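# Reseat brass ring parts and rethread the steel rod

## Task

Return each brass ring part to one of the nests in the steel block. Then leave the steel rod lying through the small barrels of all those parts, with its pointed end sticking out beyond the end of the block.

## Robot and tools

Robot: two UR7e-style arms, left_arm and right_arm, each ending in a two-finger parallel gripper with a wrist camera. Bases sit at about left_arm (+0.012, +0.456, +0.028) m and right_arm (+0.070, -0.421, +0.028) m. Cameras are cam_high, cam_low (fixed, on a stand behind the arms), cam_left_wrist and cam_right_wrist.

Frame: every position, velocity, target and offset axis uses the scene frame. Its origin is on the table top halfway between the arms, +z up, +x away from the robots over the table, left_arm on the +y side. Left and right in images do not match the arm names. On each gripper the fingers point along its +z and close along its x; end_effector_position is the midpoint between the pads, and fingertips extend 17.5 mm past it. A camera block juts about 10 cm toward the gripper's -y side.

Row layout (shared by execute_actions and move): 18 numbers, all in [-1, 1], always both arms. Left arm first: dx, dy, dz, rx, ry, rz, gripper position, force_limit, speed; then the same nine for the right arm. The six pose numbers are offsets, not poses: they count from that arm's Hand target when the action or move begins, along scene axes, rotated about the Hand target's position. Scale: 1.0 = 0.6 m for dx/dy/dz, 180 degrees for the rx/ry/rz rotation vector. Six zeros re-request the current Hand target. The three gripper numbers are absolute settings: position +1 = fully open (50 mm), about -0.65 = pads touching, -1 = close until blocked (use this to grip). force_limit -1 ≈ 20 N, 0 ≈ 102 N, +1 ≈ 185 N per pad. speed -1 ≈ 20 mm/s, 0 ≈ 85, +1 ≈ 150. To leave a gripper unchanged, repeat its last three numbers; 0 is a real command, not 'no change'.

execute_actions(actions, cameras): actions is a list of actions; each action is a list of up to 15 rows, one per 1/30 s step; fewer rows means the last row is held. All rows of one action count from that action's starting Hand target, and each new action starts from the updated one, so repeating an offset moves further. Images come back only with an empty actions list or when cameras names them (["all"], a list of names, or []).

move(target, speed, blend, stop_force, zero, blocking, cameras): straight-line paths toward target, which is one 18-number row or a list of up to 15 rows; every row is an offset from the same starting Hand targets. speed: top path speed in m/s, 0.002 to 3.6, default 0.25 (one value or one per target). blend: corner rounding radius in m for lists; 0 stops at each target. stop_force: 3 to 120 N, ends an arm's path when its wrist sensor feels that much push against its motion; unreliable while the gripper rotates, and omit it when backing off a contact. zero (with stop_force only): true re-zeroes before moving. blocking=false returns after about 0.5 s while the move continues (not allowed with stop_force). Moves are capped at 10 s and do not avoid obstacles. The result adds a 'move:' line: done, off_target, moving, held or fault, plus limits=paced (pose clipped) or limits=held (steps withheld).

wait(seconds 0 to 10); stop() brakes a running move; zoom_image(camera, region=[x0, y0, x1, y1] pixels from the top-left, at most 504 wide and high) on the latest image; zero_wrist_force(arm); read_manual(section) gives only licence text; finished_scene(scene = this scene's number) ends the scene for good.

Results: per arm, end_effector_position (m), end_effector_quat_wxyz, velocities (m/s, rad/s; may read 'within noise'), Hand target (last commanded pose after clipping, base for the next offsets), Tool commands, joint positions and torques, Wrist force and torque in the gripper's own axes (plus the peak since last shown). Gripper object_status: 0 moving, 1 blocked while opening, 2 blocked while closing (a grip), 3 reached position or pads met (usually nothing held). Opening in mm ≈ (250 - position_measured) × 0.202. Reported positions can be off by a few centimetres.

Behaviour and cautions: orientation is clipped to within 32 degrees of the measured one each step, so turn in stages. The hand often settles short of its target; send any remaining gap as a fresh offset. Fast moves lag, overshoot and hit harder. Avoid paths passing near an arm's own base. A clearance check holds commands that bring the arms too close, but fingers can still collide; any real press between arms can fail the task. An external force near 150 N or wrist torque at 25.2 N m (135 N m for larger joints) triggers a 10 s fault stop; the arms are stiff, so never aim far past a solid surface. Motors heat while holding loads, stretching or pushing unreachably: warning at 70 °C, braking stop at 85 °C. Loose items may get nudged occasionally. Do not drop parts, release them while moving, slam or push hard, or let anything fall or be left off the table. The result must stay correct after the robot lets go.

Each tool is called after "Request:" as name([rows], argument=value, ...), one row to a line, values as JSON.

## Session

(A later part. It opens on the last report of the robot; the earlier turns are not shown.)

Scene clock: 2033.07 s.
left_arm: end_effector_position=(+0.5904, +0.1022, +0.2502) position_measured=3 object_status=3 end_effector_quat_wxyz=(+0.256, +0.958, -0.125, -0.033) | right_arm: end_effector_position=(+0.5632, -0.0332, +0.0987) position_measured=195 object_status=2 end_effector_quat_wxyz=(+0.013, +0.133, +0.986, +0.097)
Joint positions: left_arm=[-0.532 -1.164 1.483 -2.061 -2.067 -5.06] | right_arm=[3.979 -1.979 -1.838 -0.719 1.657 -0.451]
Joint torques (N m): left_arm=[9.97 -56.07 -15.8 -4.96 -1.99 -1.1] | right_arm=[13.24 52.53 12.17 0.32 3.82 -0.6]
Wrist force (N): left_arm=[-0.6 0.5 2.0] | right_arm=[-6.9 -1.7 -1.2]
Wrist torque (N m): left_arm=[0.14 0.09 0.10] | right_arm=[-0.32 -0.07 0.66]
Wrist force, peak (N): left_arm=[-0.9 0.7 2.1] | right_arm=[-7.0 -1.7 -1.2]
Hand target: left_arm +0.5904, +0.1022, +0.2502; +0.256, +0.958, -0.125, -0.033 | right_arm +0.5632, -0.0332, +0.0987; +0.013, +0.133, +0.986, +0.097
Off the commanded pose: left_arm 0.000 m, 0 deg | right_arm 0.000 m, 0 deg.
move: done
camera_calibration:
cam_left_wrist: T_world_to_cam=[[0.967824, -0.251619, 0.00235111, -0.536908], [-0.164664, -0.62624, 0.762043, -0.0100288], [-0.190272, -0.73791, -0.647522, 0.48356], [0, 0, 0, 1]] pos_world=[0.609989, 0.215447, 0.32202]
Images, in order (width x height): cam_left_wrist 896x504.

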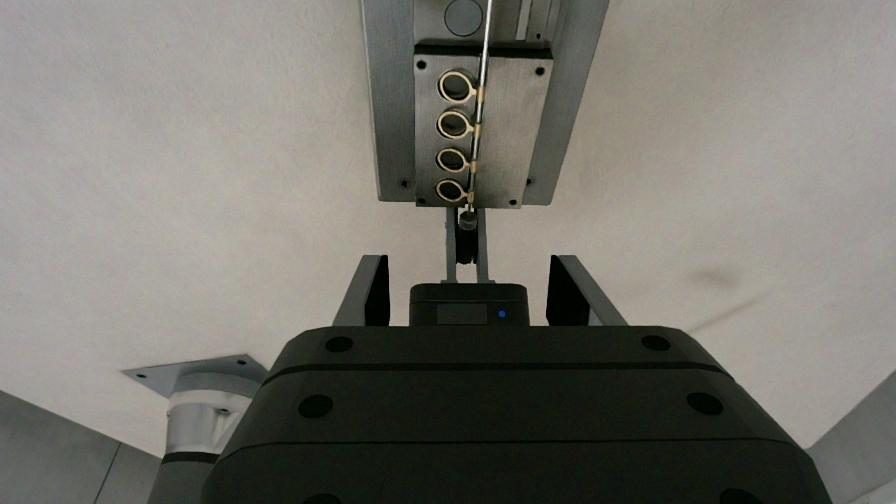

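Request:
move(target=[0,0,0,0,0,0,1,-0.7,0,0.0008,0.0015,0,0,0,-0.001,-0.97,0.2,-1], speed=0.01, cameras=["cam_left_wrist"])

Request:
zoom_image(camera="cam_left_wrist", region=[434, 60, 494, 110])

Request:
zoom_image(camera="cam_left_wrist", region=[430, 170, 490, 220])

Scene clock: 2145.23 s.
left_arm: end_effector_position=(+0.5904, +0.1022, +0.2502) position_measured=3 object_status=3 end_effector_quat_wxyz=(+0.256, +0.958, -0.125, -0.033) | right_arm: end_effector_position=(+0.5637, -0.0322, +0.0987) position_measured=195 object_status=2 end_effector_quat_wxyz=(+0.013, +0.135, +0.986, +0.097)
Joint positions: left_arm=[-0.532 -1.164 1.483 -2.061 -2.067 -5.06] | right_arm=[3.98 -1.98 -1.836 -0.719 1.657 -0.446]
Joint torques (N m): left_arm=[10.38 -56.86 -16.11 -4.96 -1.98 -1.08] | right_arm=[12.02 32.24 24.65 0.95 -0.82 0.48]
Wrist force (N): left_arm=[-0.9 0.6 2.0] | right_arm=[-4.5 -2.8 -0.9]
Wrist torque (N m): left_arm=[0.16 0.14 0.10] | right_arm=[-0.31 -0.08 0.34]
Wrist force, peak (N): left_arm=[-0.9 0.5 2.2] | right_arm=[-7.0 -1.8 -1.3]
Hand target: left_arm +0.5904, +0.1022, +0.2502; +0.256, +0.958, -0.125, -0.033 | right_arm +0.5637, -0.0323, +0.0987; +0.013, +0.135, +0.986, +0.097
Off the commanded pose: left_arm 0.000 m, 0 deg | right_arm 0.000 m, 0 deg.
move: done
camera_calibration:
cam_left_wrist: T_world_to_cam=[[0.967824, -0.251619, 0.00235111, -0.536908], [-0.164664, -0.62624, 0.762043, -0.0100288], [-0.190272, -0.73791, -0.647522, 0.48356], [0, 0, 0, 1]] pos_world=[0.609989, 0.215447, 0.32202]
Images, in order (width x height): cam_left_wrist 896x504.

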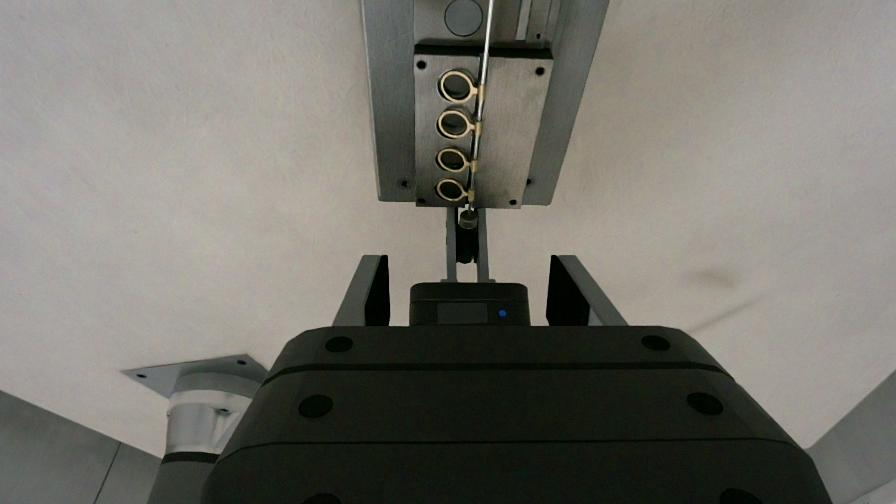

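Scaled by 8.400.

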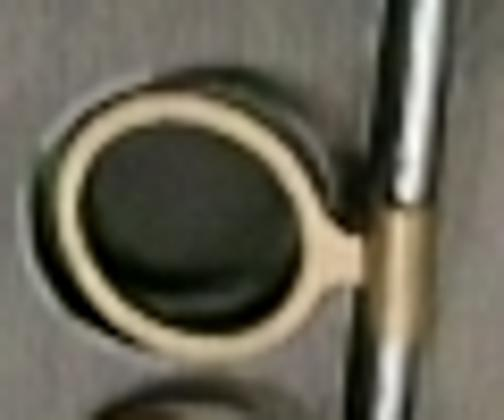

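Scaled by 8.400.

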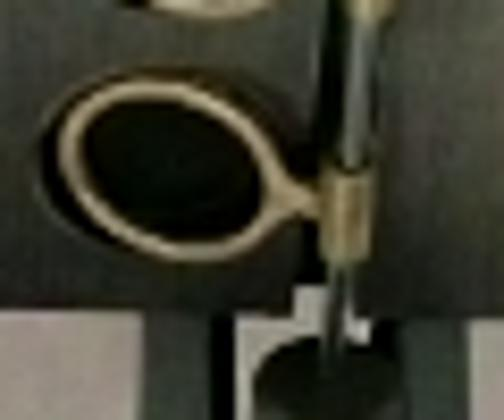

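Request:
move(target=[0,0,0,0,0,0,1,-0.7,0,0.0002,-0.0036,0,0,0,0,-0.97,0.2,-1], speed=0.01, cameras=["cam_left_wrist"])

Request:
zoom_image(camera="cam_left_wrist", region=[434, 60, 494, 110])

Request:
zoom_image(camera="cam_left_wrist", region=[430, 170, 490, 220])

Scene clock: 2164.13 s.
left_arm: end_effector_position=(+0.5904, +0.1022, +0.2502) position_measured=3 object_status=3 end_effector_quat_wxyz=(+0.256, +0.958, -0.125, -0.033) | right_arm: end_effector_position=(+0.5638, -0.0345, +0.0987) position_measured=195 object_status=2 end_effector_quat_wxyz=(+0.013, +0.135, +0.986, +0.097)
Joint positions: left_arm=[-0.532 -1.164 1.483 -2.061 -2.067 -5.06] | right_arm=[3.977 -1.978 -1.84 -0.718 1.657 -0.449]
Joint torques (N m): left_arm=[9.95 -57.16 -15.29 -4.95 -2.02 -1.13] | right_arm=[-7.21 51.23 18.31 5.97 2.2 -0.96]
Wrist force (N): left_arm=[-1.0 0.3 1.8] | right_arm=[-0.1 -1.0 0.7]
Wrist torque (N m): left_arm=[0.12 0.16 0.10] | right_arm=[-0.09 -0.02 0.03]
Wrist force, peak (N): left_arm=[-0.7 0.7 2.3] | right_arm=[-4.9 -2.6 -1.0]
Hand target: left_arm +0.5904, +0.1022, +0.2502; +0.256, +0.958, -0.125, -0.033 | right_arm +0.5638, -0.0344, +0.0987; +0.013, +0.135, +0.986, +0.097
Off the commanded pose: left_arm 0.000 m, 0 deg | right_arm 0.000 m, 0 deg.
move: done
camera_calibration:
cam_left_wrist: T_world_to_cam=[[0.967824, -0.251619, 0.00235111, -0.536908], [-0.164664, -0.62624, 0.762043, -0.0100288], [-0.190272, -0.73791, -0.647522, 0.48356], [0, 0, 0, 1]] pos_world=[0.609989, 0.215447, 0.32202]
Images, in order (width x height): cam_left_wrist 896x504.

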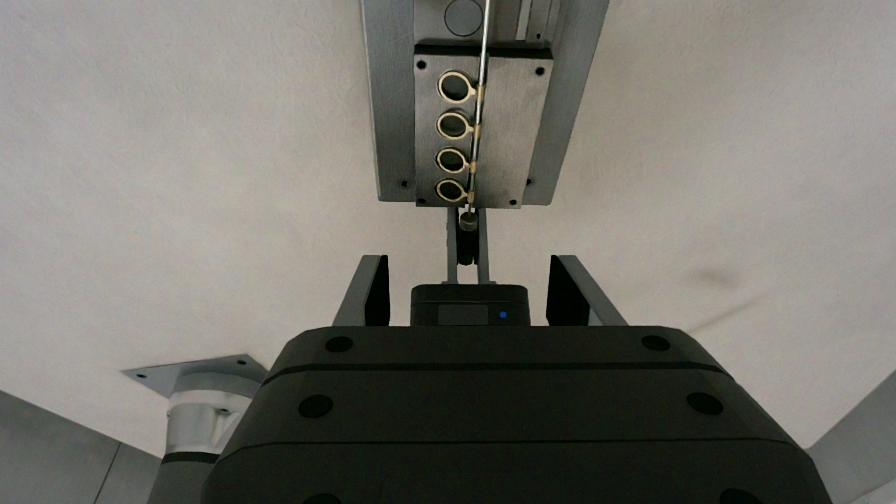

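Scaled by 8.400.

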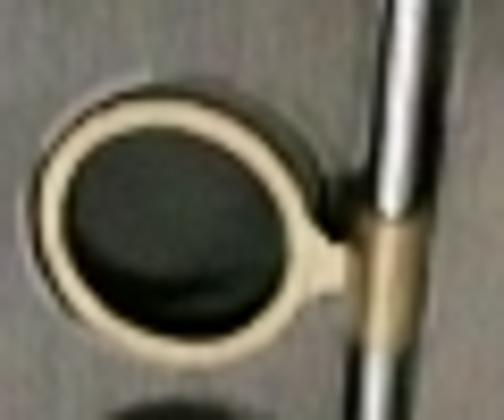

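Scaled by 8.400.

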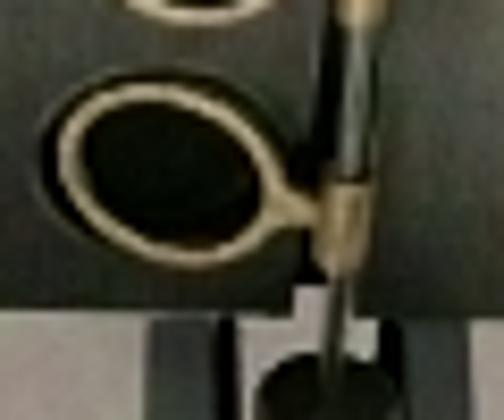

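Request:
move(target=[0,0,0,0,0,0,1,-0.7,0,0,0,0,0,0,-0.0035,-0.97,0.2,-1], speed=0.01, cameras=["cam_left_wrist"])

Request:
zoom_image(camera="cam_left_wrist", region=[434, 60, 494, 110])

Request:
zoom_image(camera="cam_left_wrist", region=[430, 100, 490, 150])

Request:
zoom_image(camera="cam_left_wrist", region=[430, 135, 490, 185])

Request:
zoom_image(camera="cam_left_wrist", region=[430, 170, 490, 220])

Scene clock: 2175.87 s.
left_arm: end_effector_position=(+0.5904, +0.1022, +0.2502) position_measured=3 object_status=3 end_effector_quat_wxyz=(+0.256, +0.958, -0.125, -0.033) | right_arm: end_effector_position=(+0.5638, -0.0344, +0.0987) position_measured=195 object_status=2 end_effector_quat_wxyz=(+0.014, +0.140, +0.985, +0.097)
Joint positions: left_arm=[-0.532 -1.164 1.483 -2.061 -2.067 -5.06] | right_arm=[3.978 -1.978 -1.841 -0.717 1.655 -0.437]
Joint torques (N m): left_arm=[9.74 -57.22 -15.89 -4.94 -1.87 -1.13] | right_arm=[8.52 54.68 14.16 5.9 -1.65 -0.53]
Wrist force (N): left_arm=[-1.0 0.6 1.8] | right_arm=[-0.1 -1.2 0.6]
Wrist torque (N m): left_arm=[0.17 0.15 0.10] | right_arm=[-0.13 0.00 -0.07]
Wrist force, peak (N): left_arm=[-0.7 0.8 2.3] | right_arm=[-0.2 -1.3 0.9]
Hand target: left_arm +0.5904, +0.1022, +0.2502; +0.256, +0.958, -0.125, -0.033 | right_arm +0.5638, -0.0344, +0.0987; +0.014, +0.140, +0.985, +0.097
Off the commanded pose: left_arm 0.000 m, 0 deg | right_arm 0.000 m, 0 deg.
move: done
camera_calibration:
cam_left_wrist: T_world_to_cam=[[0.967824, -0.251619, 0.00235111, -0.536908], [-0.164664, -0.62624, 0.762043, -0.0100288], [-0.190272, -0.73791, -0.647522, 0.48356], [0, 0, 0, 1]] pos_world=[0.609989, 0.215447, 0.32202]
Images, in order (width x height): cam_left_wrist 896x504.

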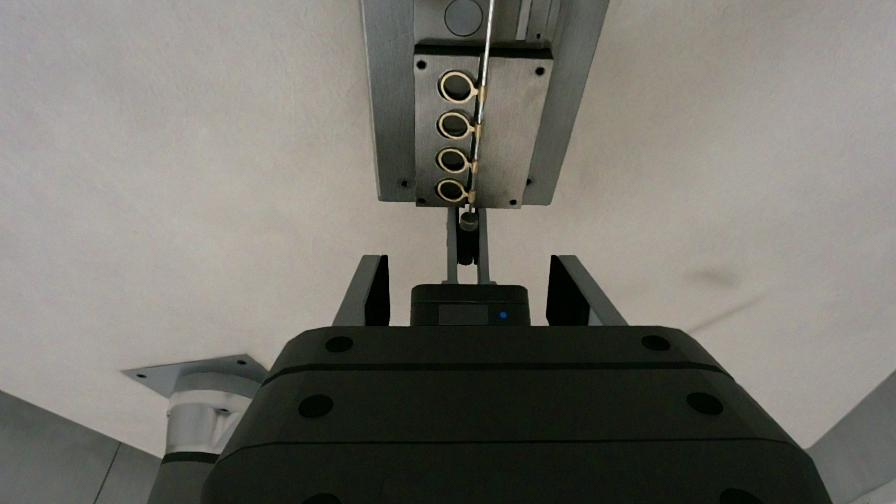

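Scaled by 8.400.

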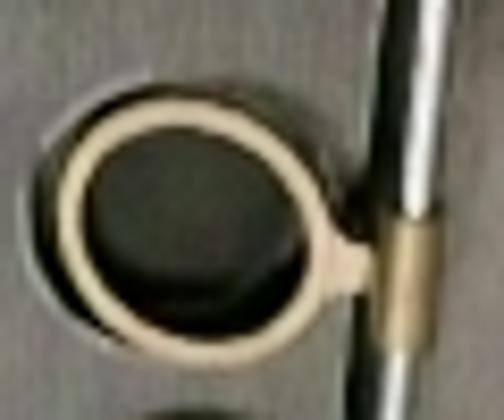

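Scaled by 8.400.

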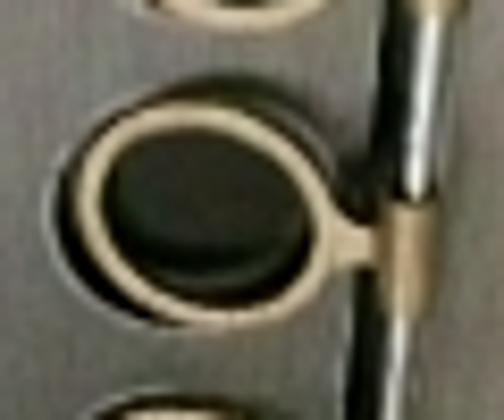

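Scaled by 8.400.

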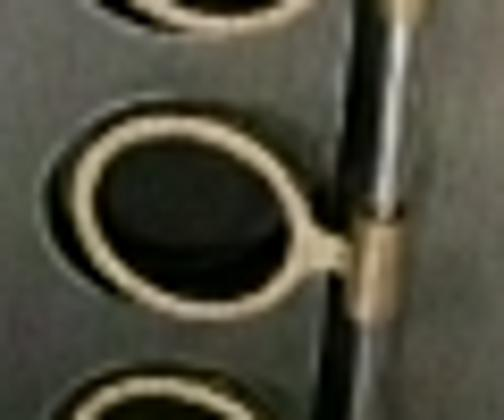

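Scaled by 8.400.

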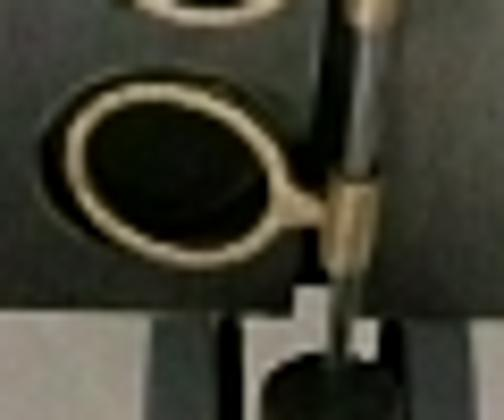

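Request:
zoom_image(camera="cam_left_wrist", region=[460, 160, 490, 220])

Request:
zoom_image(camera="cam_left_wrist", region=[466, 46, 496, 106])

Request:
zoom_image(camera="cam_left_wrist", region=[462, 100, 492, 160])

Scaled by 8.400.

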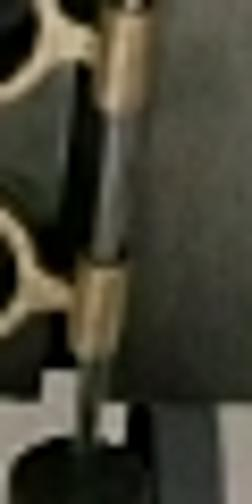

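Scaled by 8.400.

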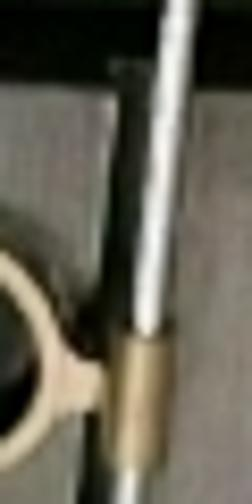

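Scaled by 8.400.

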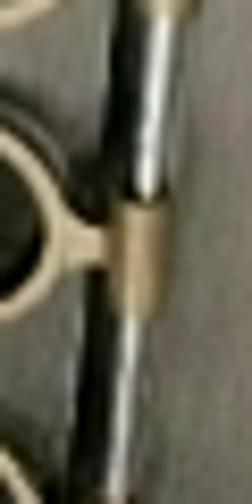

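Request:
move(target=[0,0,0,0,0,0,1,-0.7,0,-0.0011,0.0003,0,0,0,0.0006,-0.97,0.2,-1], speed=0.01)

Request:
move(target=[0,0,0,0,0,0,1,-0.7,0,0,0,-0.0025,0,0,0,-0.97,0.2,-1], speed=0.01, cameras=["cam_left_wrist"])

Request:
zoom_image(camera="cam_left_wrist", region=[434, 50, 494, 110])

Request:
zoom_image(camera="cam_left_wrist", region=[430, 98, 490, 158])

Request:
zoom_image(camera="cam_left_wrist", region=[430, 160, 490, 220])

Scene clock: 2204.53 s.
left_arm: end_effector_position=(+0.5904, +0.1022, +0.2502) position_measured=3 object_status=3 end_effector_quat_wxyz=(+0.256, +0.958, -0.125, -0.033) | right_arm: end_effector_position=(+0.5631, -0.0343, +0.0987) position_measured=195 object_status=2 end_effector_quat_wxyz=(+0.014, +0.139, +0.985, +0.097)
Joint positions: left_arm=[-0.532 -1.164 1.483 -2.061 -2.067 -5.06] | right_arm=[3.979 -1.977 -1.842 -0.717 1.655 -0.438]
Joint torques (N m): left_arm=[9.6 -56.87 -15.76 -4.95 -1.87 -1.08] | right_arm=[7.99 53.7 14.78 6.07 2.48 -1.45]
Wrist force (N): left_arm=[-0.6 0.5 1.8] | right_arm=[0.0 -1.1 0.7]
Wrist torque (N m): left_arm=[0.15 0.09 0.10] | right_arm=[-0.11 -0.02 0.00]
Wrist force, peak (N): left_arm=[-1.2 0.6 2.1] | right_arm=[-0.1 -1.3 0.9]
Hand target: left_arm +0.5904, +0.1022, +0.2502; +0.256, +0.958, -0.125, -0.033 | right_arm +0.5631, -0.0343, +0.0987; +0.014, +0.139, +0.985, +0.097
Off the commanded pose: left_arm 0.000 m, 0 deg | right_arm 0.000 m, 0 deg.
move: done

Scene clock: 2205.23 s.
left_arm: end_effector_position=(+0.5904, +0.1022, +0.2502) position_measured=3 object_status=3 end_effector_quat_wxyz=(+0.256, +0.958, -0.125, -0.033) | right_arm: end_effector_position=(+0.5631, -0.0342, +0.0972) position_measured=195 object_status=2 end_effector_quat_wxyz=(+0.014, +0.139, +0.985, +0.097)
Joint positions: left_arm=[-0.532 -1.164 1.483 -2.061 -2.067 -5.06] | right_arm=[3.979 -1.979 -1.843 -0.713 1.655 -0.438]
Joint torques (N m): left_arm=[10.14 -57.36 -15.32 -4.89 -1.8 -1.08] | right_arm=[6.32 33.82 15.07 5.22 2.45 -0.11]
Wrist force (N): left_arm=[-0.8 0.3 1.9] | right_arm=[-0.3 -1.1 0.6]
Wrist torque (N m): left_arm=[0.12 0.11 0.10] | right_arm=[-0.10 0.01 0.00]
Wrist force, peak (N): left_arm=[-1.0 0.5 2.2] | right_arm=[-0.3 -1.3 0.7]
Hand target: left_arm +0.5904, +0.1022, +0.2502; +0.256, +0.958, -0.125, -0.033 | right_arm +0.5631, -0.0343, +0.0972; +0.014, +0.139, +0.985, +0.097
Off the commanded pose: left_arm 0.000 m, 0 deg | right_arm 0.000 m, 0 deg.
move: done
camera_calibration:
cam_left_wrist: T_world_to_cam=[[0.967824, -0.251619, 0.00235111, -0.536908], [-0.164664, -0.62624, 0.762043, -0.0100288], [-0.190272, -0.73791, -0.647522, 0.48356], [0, 0, 0, 1]] pos_world=[0.609989, 0.215447, 0.32202]
Images, in order (width x height): cam_left_wrist 896x504.

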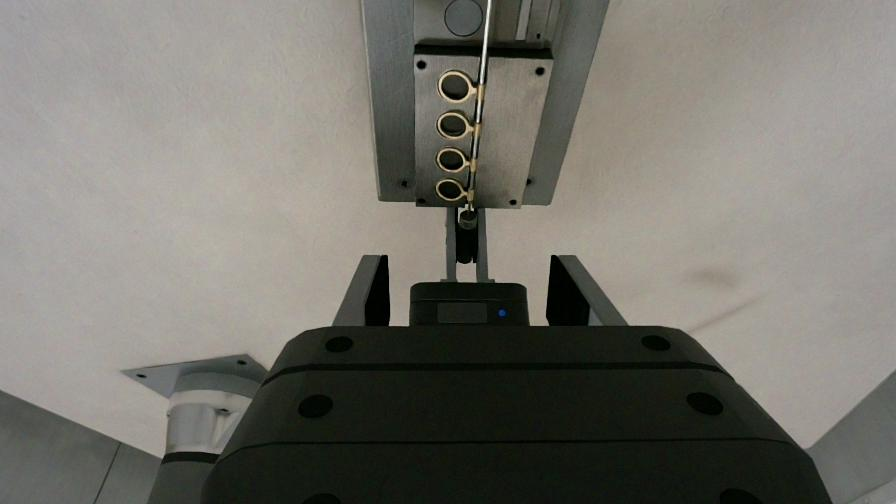

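Scaled by 8.400.

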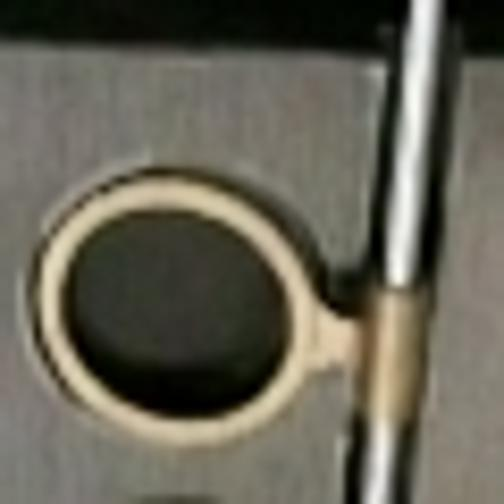

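Scaled by 8.400.

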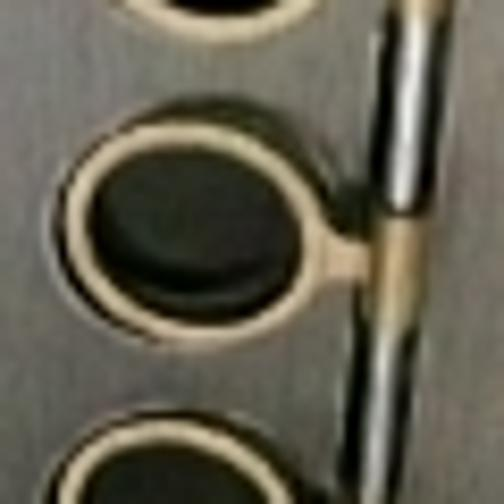

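Scaled by 8.400.

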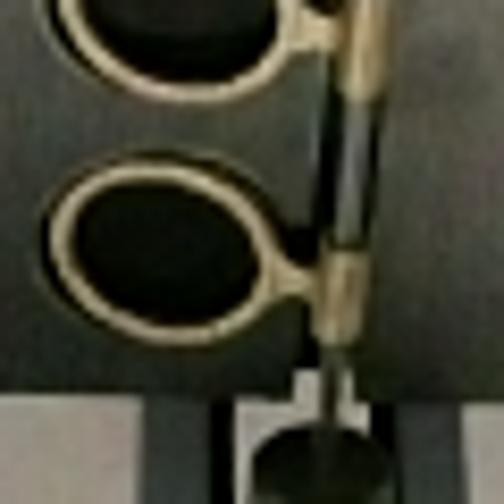

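Request:
move(target=[0,0,0,0,0,0,1,-0.7,0,0,0,-0.0025,0,0,0,-0.97,0.2,-1], speed=0.01, cameras=["cam_left_wrist"])

Request:
zoom_image(camera="cam_left_wrist", region=[434, 50, 494, 110])

Request:
zoom_image(camera="cam_left_wrist", region=[430, 98, 490, 158])

Request:
zoom_image(camera="cam_left_wrist", region=[430, 160, 490, 220])

Scene clock: 2214.73 s.
left_arm: end_effector_position=(+0.5904, +0.1022, +0.2502) position_measured=3 object_status=3 end_effector_quat_wxyz=(+0.256, +0.958, -0.125, -0.033) | right_arm: end_effector_position=(+0.5631, -0.0342, +0.0957) position_measured=195 object_status=2 end_effector_quat_wxyz=(+0.014, +0.139, +0.985, +0.097)
Joint positions: left_arm=[-0.532 -1.164 1.483 -2.061 -2.067 -5.06] | right_arm=[3.979 -1.981 -1.844 -0.709 1.655 -0.438]
Joint torques (N m): left_arm=[9.66 -57.11 -15.81 -5 -1.69 -1.18] | right_arm=[-2.89 33.82 14.86 5.23 1.61 1.36]
Wrist force (N): left_arm=[-0.8 0.4 1.9] | right_arm=[-0.2 -1.0 0.5]
Wrist torque (N m): left_arm=[0.13 0.12 0.11] | right_arm=[-0.10 0.00 0.01]
Wrist force, peak (N): left_arm=[-1.2 0.6 2.2] | right_arm=[-0.3 -1.4 0.7]
Hand target: left_arm +0.5904, +0.1022, +0.2502; +0.256, +0.958, -0.125, -0.033 | right_arm +0.5631, -0.0343, +0.0957; +0.014, +0.139, +0.985, +0.097
Off the commanded pose: left_arm 0.000 m, 0 deg | right_arm 0.000 m, 0 deg.
move: done
camera_calibration:
cam_left_wrist: T_world_to_cam=[[0.967824, -0.251619, 0.00235111, -0.536908], [-0.164664, -0.62624, 0.762043, -0.0100288], [-0.190272, -0.73791, -0.647522, 0.48356], [0, 0, 0, 1]] pos_world=[0.609989, 0.215447, 0.32202]
Images, in order (width x height): cam_left_wrist 896x504.

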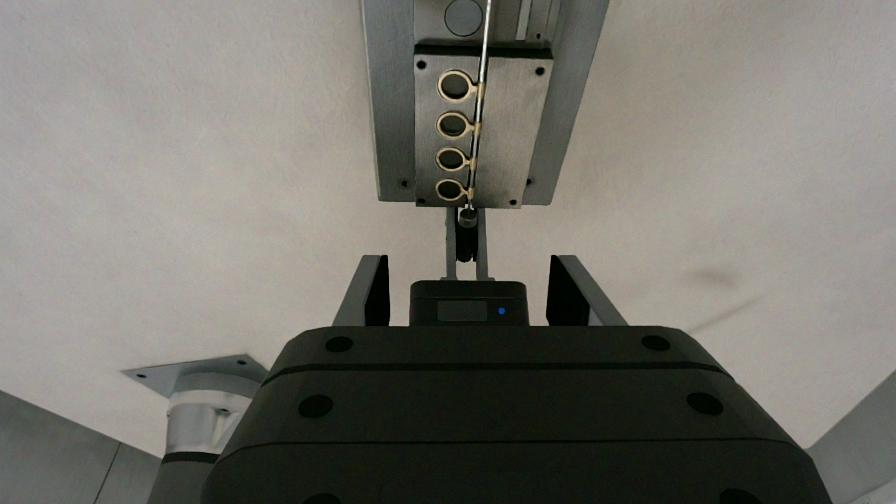

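Scaled by 8.400.

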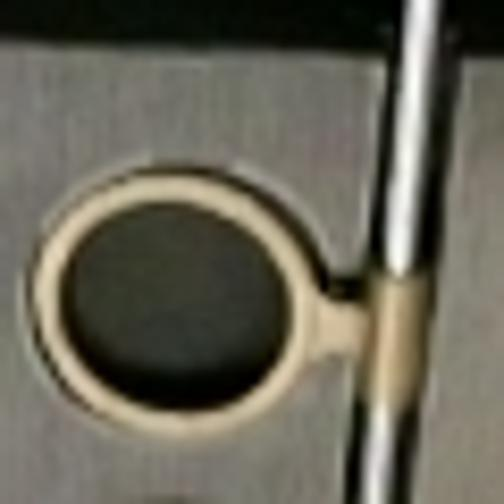

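Scaled by 8.400.

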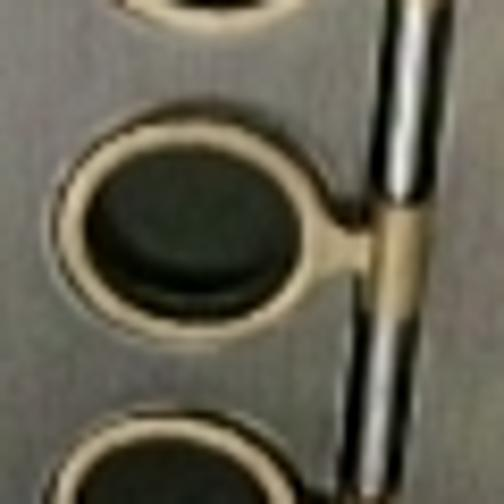

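Scaled by 8.400.

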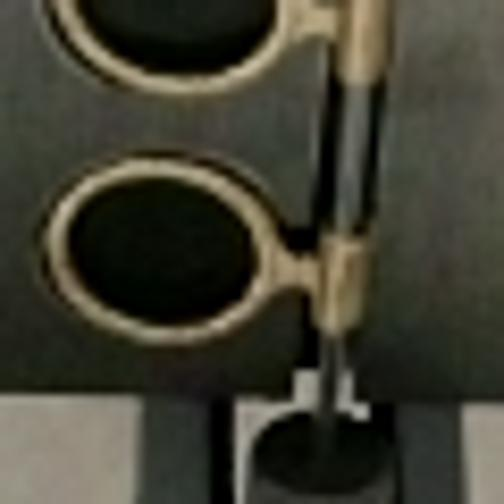

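Request:
move(target=[0,0,0,0,0,0,1,-0.7,0,0,0,-0.0025,0,0,0,-0.97,0.2,-1], speed=0.01, cameras=["cam_left_wrist"])

Request:
zoom_image(camera="cam_left_wrist", region=[434, 50, 494, 110])

Request:
zoom_image(camera="cam_left_wrist", region=[430, 98, 490, 158])

Request:
zoom_image(camera="cam_left_wrist", region=[430, 160, 490, 220])

Scene clock: 2221.80 s.
left_arm: end_effector_position=(+0.5904, +0.1022, +0.2502) position_measured=3 object_status=3 end_effector_quat_wxyz=(+0.256, +0.958, -0.125, -0.033) | right_arm: end_effector_position=(+0.5631, -0.0343, +0.0942) position_measured=195 object_status=2 end_effector_quat_wxyz=(+0.014, +0.139, +0.985, +0.097)
Joint positions: left_arm=[-0.532 -1.164 1.483 -2.061 -2.067 -5.06] | right_arm=[3.979 -1.984 -1.846 -0.706 1.655 -0.438]
Joint torques (N m): left_arm=[9.57 -57.08 -16.04 -4.94 -1.73 -1.17] | right_arm=[-7.96 33.79 15.23 5.23 0.83 1.35]
Wrist force (N): left_arm=[-0.6 0.5 1.9] | right_arm=[-0.3 -1.1 0.6]
Wrist torque (N m): left_arm=[0.15 0.09 0.10] | right_arm=[-0.12 0.01 0.00]
Wrist force, peak (N): left_arm=[-1.1 0.6 2.2] | right_arm=[-0.2 -1.3 0.8]
Hand target: left_arm +0.5904, +0.1022, +0.2502; +0.256, +0.958, -0.125, -0.033 | right_arm +0.5631, -0.0343, +0.0942; +0.014, +0.139, +0.985, +0.097
Off the commanded pose: left_arm 0.000 m, 0 deg | right_arm 0.000 m, 0 deg.
move: done
camera_calibration:
cam_left_wrist: T_world_to_cam=[[0.967824, -0.251619, 0.00235111, -0.536908], [-0.164664, -0.62624, 0.762043, -0.0100288], [-0.190272, -0.73791, -0.647522, 0.48356], [0, 0, 0, 1]] pos_world=[0.609989, 0.215447, 0.32202]
Images, in order (width x height): cam_left_wrist 896x504.

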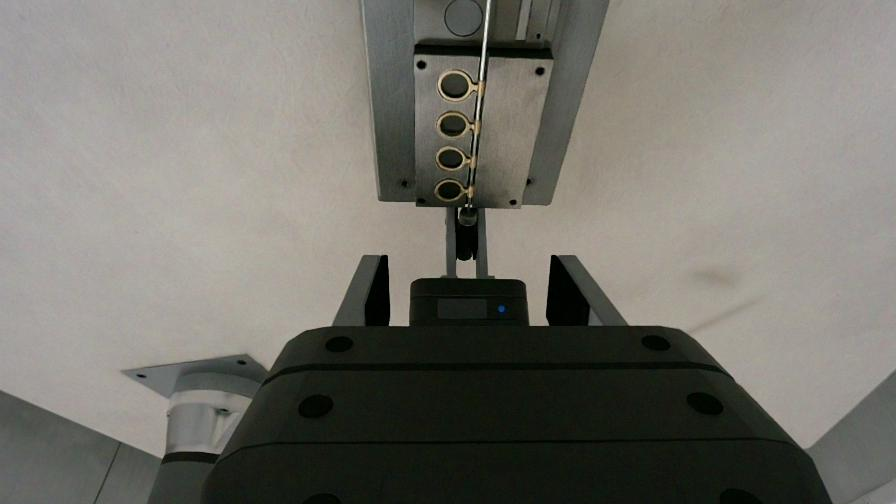

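Scaled by 8.400.

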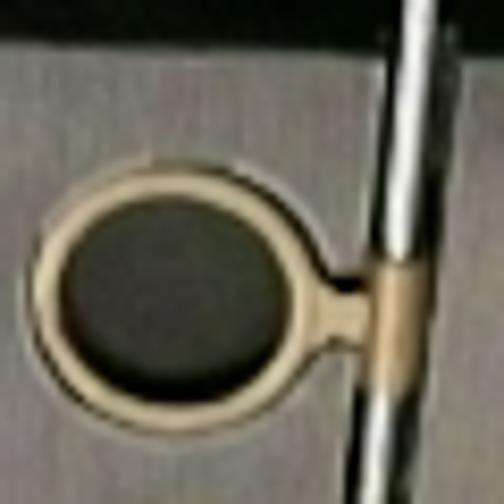

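Scaled by 8.400.

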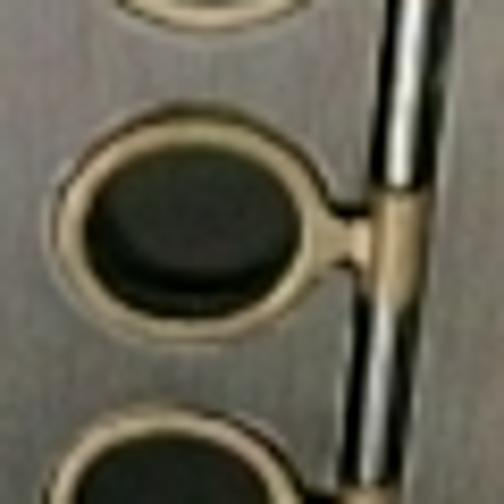

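Scaled by 8.400.

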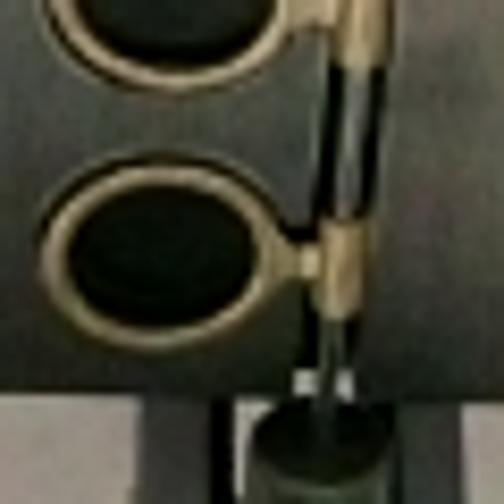

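Request:
move(target=[0,0,0,0,0,0,1,-0.7,0,0,0,-0.0025,0,0,0,-0.97,0.2,-1], speed=0.008, stop_force=4, cameras=["cam_left_wrist"])

Request:
zoom_image(camera="cam_left_wrist", region=[420, 50, 520, 220])

Request:
zoom_image(camera="cam_left_wrist", region=[430, 98, 490, 158])

Scene clock: 2228.93 s.
left_arm: end_effector_position=(+0.5904, +0.1022, +0.2502) position_measured=3 object_status=3 end_effector_quat_wxyz=(+0.256, +0.958, -0.125, -0.033) | right_arm: end_effector_position=(+0.5631, -0.0343, +0.0927) position_measured=195 object_status=2 end_effector_quat_wxyz=(+0.014, +0.139, +0.985, +0.097)
Joint positions: left_arm=[-0.532 -1.164 1.483 -2.061 -2.067 -5.06] | right_arm=[3.979 -1.986 -1.847 -0.702 1.655 -0.438]
Joint torques (N m): left_arm=[9.89 -57.08 -15.6 -5.07 -1.7 -1.15] | right_arm=[-7.16 39.26 18.2 2.74 0.12 1.22]
Wrist force (N): left_arm=[-1.0 0.7 1.8] | right_arm=[-0.3 -1.1 0.7]
Wrist torque (N m): left_arm=[0.18 0.15 0.11] | right_arm=[-0.12 0.01 0.00]
Wrist force, peak (N): left_arm=[-0.9 0.6 2.3] | right_arm=[-0.3 -1.3 0.8]
Hand target: left_arm +0.5904, +0.1022, +0.2502; +0.256, +0.958, -0.125, -0.033 | right_arm +0.5631, -0.0343, +0.0927; +0.014, +0.139, +0.985, +0.097
Off the commanded pose: left_arm 0.000 m, 0 deg | right_arm 0.000 m, 0 deg.
move: done
camera_calibration:
cam_left_wrist: T_world_to_cam=[[0.967824, -0.251619, 0.00235111, -0.536908], [-0.164664, -0.62624, 0.762043, -0.0100288], [-0.190272, -0.73791, -0.647522, 0.48356], [0, 0, 0, 1]] pos_world=[0.609989, 0.215447, 0.32202]
Images, in order (width x height): cam_left_wrist 896x504.

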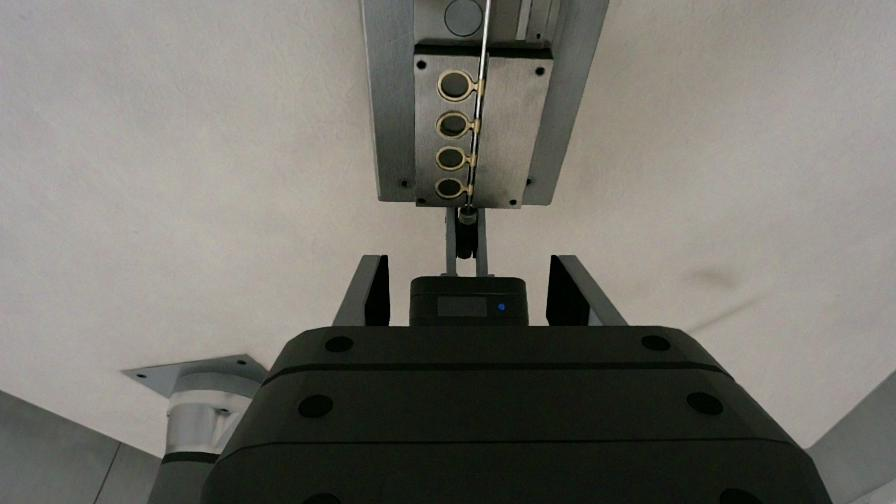

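Scaled by 2.965.

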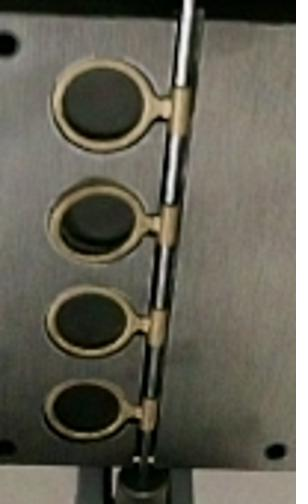

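Scaled by 8.400.

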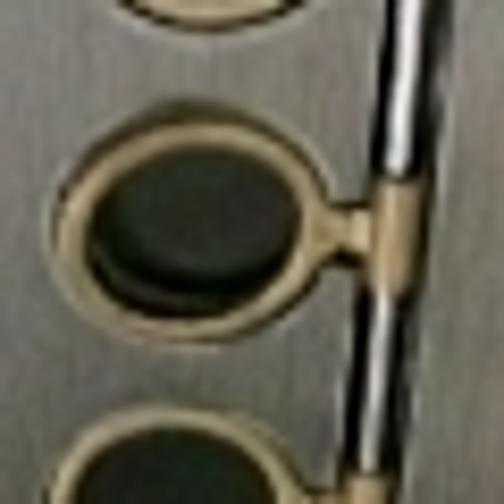

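Request:
move(target=[0,0,0,0,0,0,1,-0.7,0,0,0,-0.0025,0,0,0,-0.97,0.2,-1], speed=0.008, stop_force=4, cameras=["cam_left_wrist", "cam_low"])

Request:
zoom_image(camera="cam_left_wrist", region=[430, 160, 490, 220])

Request:
zoom_image(camera="cam_left_wrist", region=[430, 98, 490, 158])

Request:
zoom_image(camera="cam_left_wrist", region=[434, 50, 494, 110])

Request:
zoom_image(camera="cam_low", region=[320, 260, 470, 330])

Scene clock: 2237.20 s.
left_arm: end_effector_position=(+0.5904, +0.1022, +0.2502) position_measured=3 object_status=3 end_effector_quat_wxyz=(+0.256, +0.958, -0.125, -0.033) | right_arm: end_effector_position=(+0.5631, -0.0342, +0.0912) position_measured=195 object_status=2 end_effector_quat_wxyz=(+0.014, +0.139, +0.985, +0.097)
Joint positions: left_arm=[-0.532 -1.164 1.483 -2.061 -2.067 -5.06] | right_arm=[3.979 -1.988 -1.848 -0.698 1.655 -0.438]
Joint torques (N m): left_arm=[9.99 -56.91 -16.17 -4.92 -1.72 -1] | right_arm=[-7.32 45.05 20.23 0.91 -0.58 1.14]
Wrist force (N): left_arm=[-0.8 0.6 2.0] | right_arm=[-0.3 -2.5 -4.3]
Wrist torque (N m): left_arm=[0.16 0.12 0.10] | right_arm=[-0.37 -0.02 0.01]
Wrist force, peak (N): left_arm=[-0.8 0.8 2.2] | right_arm=[-0.3 -2.5 -4.3]
Hand target: left_arm +0.5904, +0.1022, +0.2502; +0.256, +0.958, -0.125, -0.033 | right_arm +0.5631, -0.0342, +0.0913; +0.014, +0.139, +0.985, +0.097
Off the commanded pose: left_arm 0.000 m, 0 deg | right_arm 0.000 m, 0 deg.
move: contact (right_arm)
camera_calibration:
cam_left_wrist: T_world_to_cam=[[0.967824, -0.251619, 0.00235111, -0.536908], [-0.164664, -0.62624, 0.762043, -0.0100288], [-0.190272, -0.73791, -0.647522, 0.48356], [0, 0, 0, 1]] pos_world=[0.609989, 0.215447, 0.32202]
Images, in order (width x height): cam_low 896x504, cam_left_wrist 896x504.

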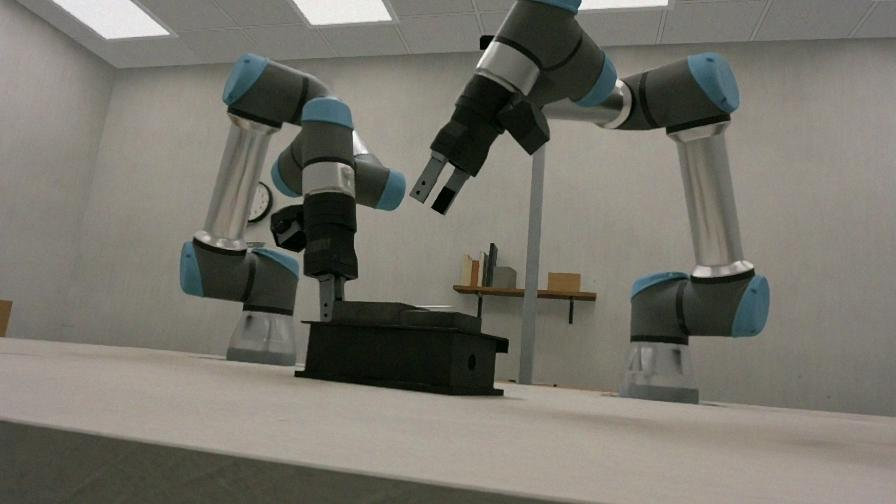

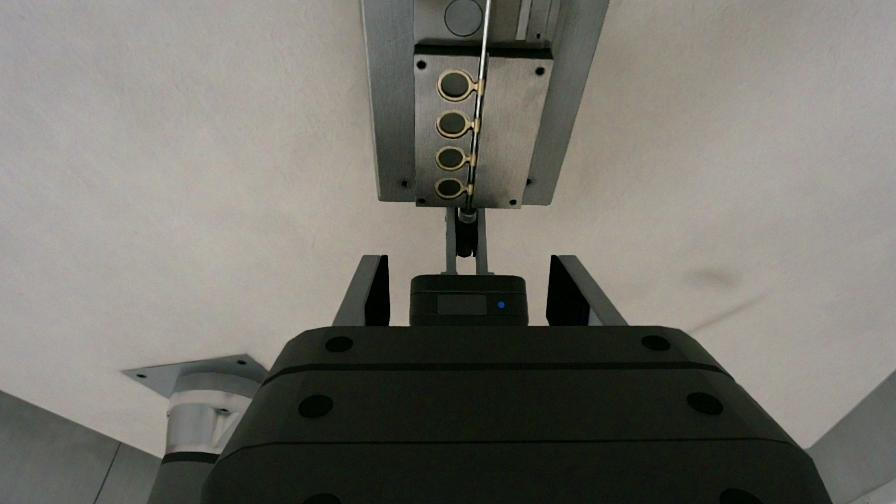

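Scaled by 8.400.

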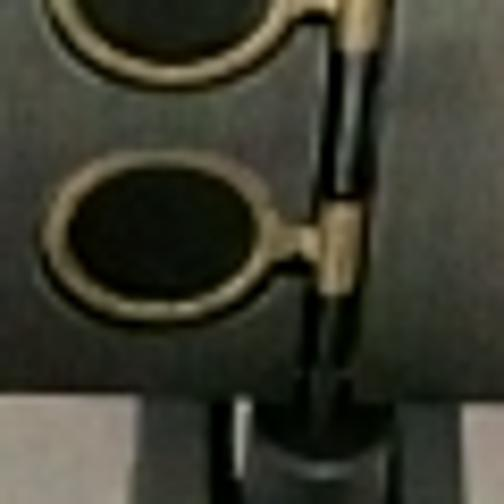

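Scaled by 8.400.

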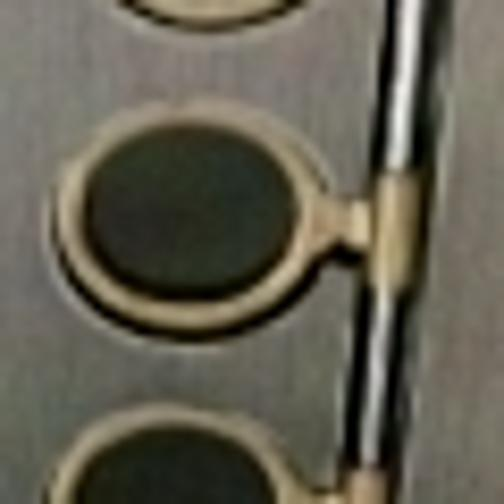

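Scaled by 8.400.

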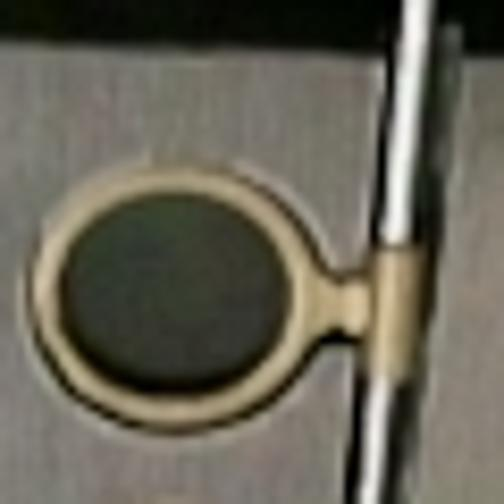

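Scaled by 3.360.

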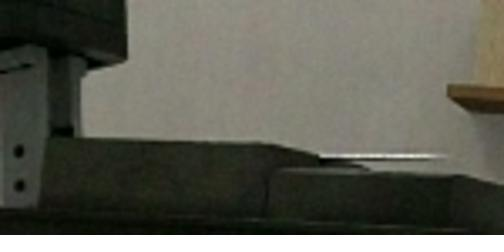

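Request:
move(target=[0,0,0,0,0,0,1,-0.7,0,0,0,0.0008,0,0,0,-0.97,0.2,-1], speed=0.008)

Request:
move(target=[0,0,0,0,0,0,1,-0.7,0,0.0014,0.0048,0,0,0,0,-0.97,0.2,-1], speed=0.008, stop_force=4, cameras=["cam_left_wrist"])

Request:
zoom_image(camera="cam_left_wrist", region=[430, 160, 490, 220])

Request:
zoom_image(camera="cam_left_wrist", region=[420, 50, 520, 220])

Scene clock: 2265.70 s.
left_arm: end_effector_position=(+0.5904, +0.1022, +0.2502) position_measured=3 object_status=3 end_effector_quat_wxyz=(+0.256, +0.958, -0.125, -0.033) | right_arm: end_effector_position=(+0.5631, -0.0342, +0.0918) position_measured=195 object_status=2 end_effector_quat_wxyz=(+0.014, +0.139, +0.985, +0.097)
Joint positions: left_arm=[-0.532 -1.164 1.483 -2.061 -2.067 -5.06] | right_arm=[3.979 -1.988 -1.848 -0.7 1.655 -0.438]
Joint torques (N m): left_arm=[9.55 -56.35 -15.84 -4.98 -1.62 -1] | right_arm=[-7.83 52.67 26.9 1.35 -0.48 1.33]
Wrist force (N): left_arm=[-0.8 0.5 2.1] | right_arm=[-0.5 -0.5 -0.2]
Wrist torque (N m): left_arm=[0.15 0.13 0.11] | right_arm=[-0.15 -0.02 0.02]
Wrist force, peak (N): left_arm=[-0.6 0.6 2.3] | right_arm=[-0.4 -2.4 -4.2]
Hand target: left_arm +0.5904, +0.1022, +0.2502; +0.256, +0.958, -0.125, -0.033 | right_arm +0.5631, -0.0342, +0.0918; +0.014, +0.139, +0.985, +0.097
Off the commanded pose: left_arm 0.000 m, 0 deg | right_arm 0.000 m, 0 deg.
move: done

Scene clock: 2267.13 s.
left_arm: end_effector_position=(+0.5904, +0.1022, +0.2502) position_measured=3 object_status=3 end_effector_quat_wxyz=(+0.256, +0.958, -0.125, -0.033) | right_arm: end_effector_position=(+0.5640, -0.0313, +0.0917) position_measured=195 object_status=2 end_effector_quat_wxyz=(+0.014, +0.139, +0.985, +0.097)
Joint positions: left_arm=[-0.532 -1.164 1.483 -2.061 -2.067 -5.06] | right_arm=[3.981 -1.992 -1.841 -0.702 1.655 -0.436]
Joint torques (N m): left_arm=[9.57 -57.43 -15.84 -4.9 -1.52 -1.1] | right_arm=[-2.95 51.54 12.01 4.84 -1.35 -1.41]
Wrist force (N): left_arm=[-0.9 0.6 2.0] | right_arm=[-0.7 0.1 -0.4]
Wrist torque (N m): left_arm=[0.17 0.14 0.09] | right_arm=[-0.13 0.00 -0.03]
Wrist force, peak (N): left_arm=[-0.9 0.5 2.2] | right_arm=[-0.3 -1.5 -0.1]
Hand target: left_arm +0.5904, +0.1022, +0.2502; +0.256, +0.958, -0.125, -0.033 | right_arm +0.5640, -0.0314, +0.0918; +0.014, +0.139, +0.985, +0.097
Off the commanded pose: left_arm 0.000 m, 0 deg | right_arm 0.000 m, 0 deg.
move: done
camera_calibration:
cam_left_wrist: T_world_to_cam=[[0.967824, -0.251619, 0.00235111, -0.536908], [-0.164664, -0.62624, 0.762043, -0.0100288], [-0.190272, -0.73791, -0.647522, 0.48356], [0, 0, 0, 1]] pos_world=[0.609989, 0.215447, 0.32202]
Images, in order (width x height): cam_left_wrist 896x504.

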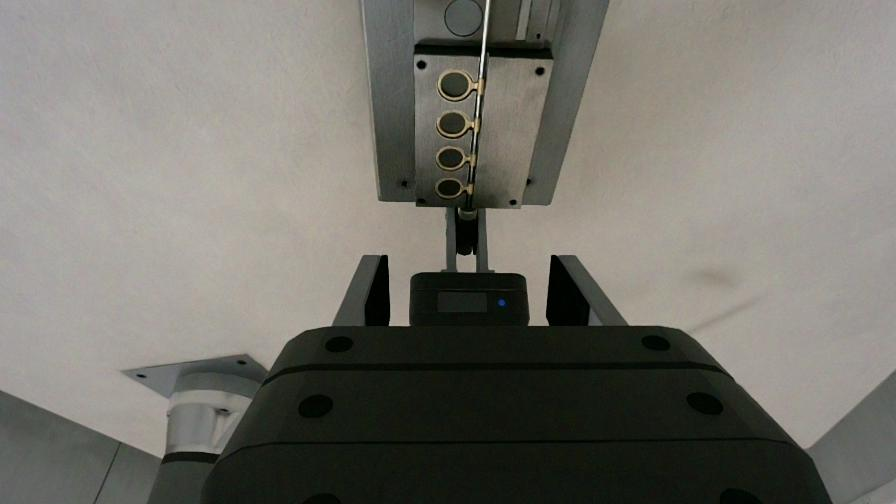

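Scaled by 8.400.

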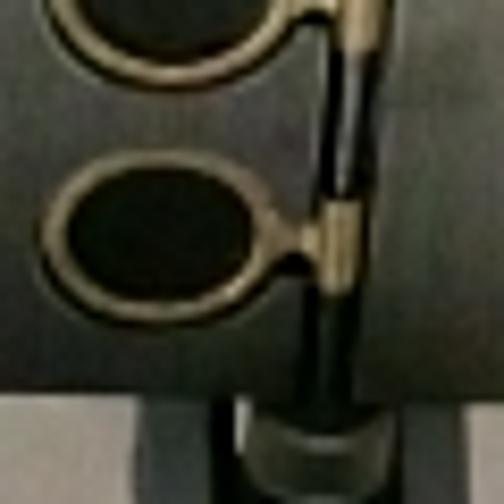

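Scaled by 2.965.

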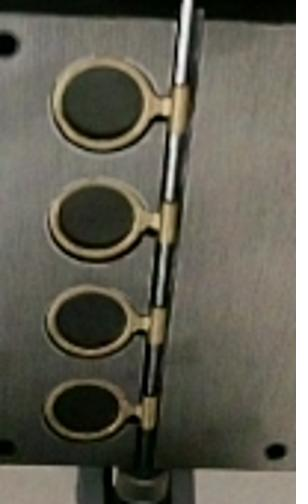

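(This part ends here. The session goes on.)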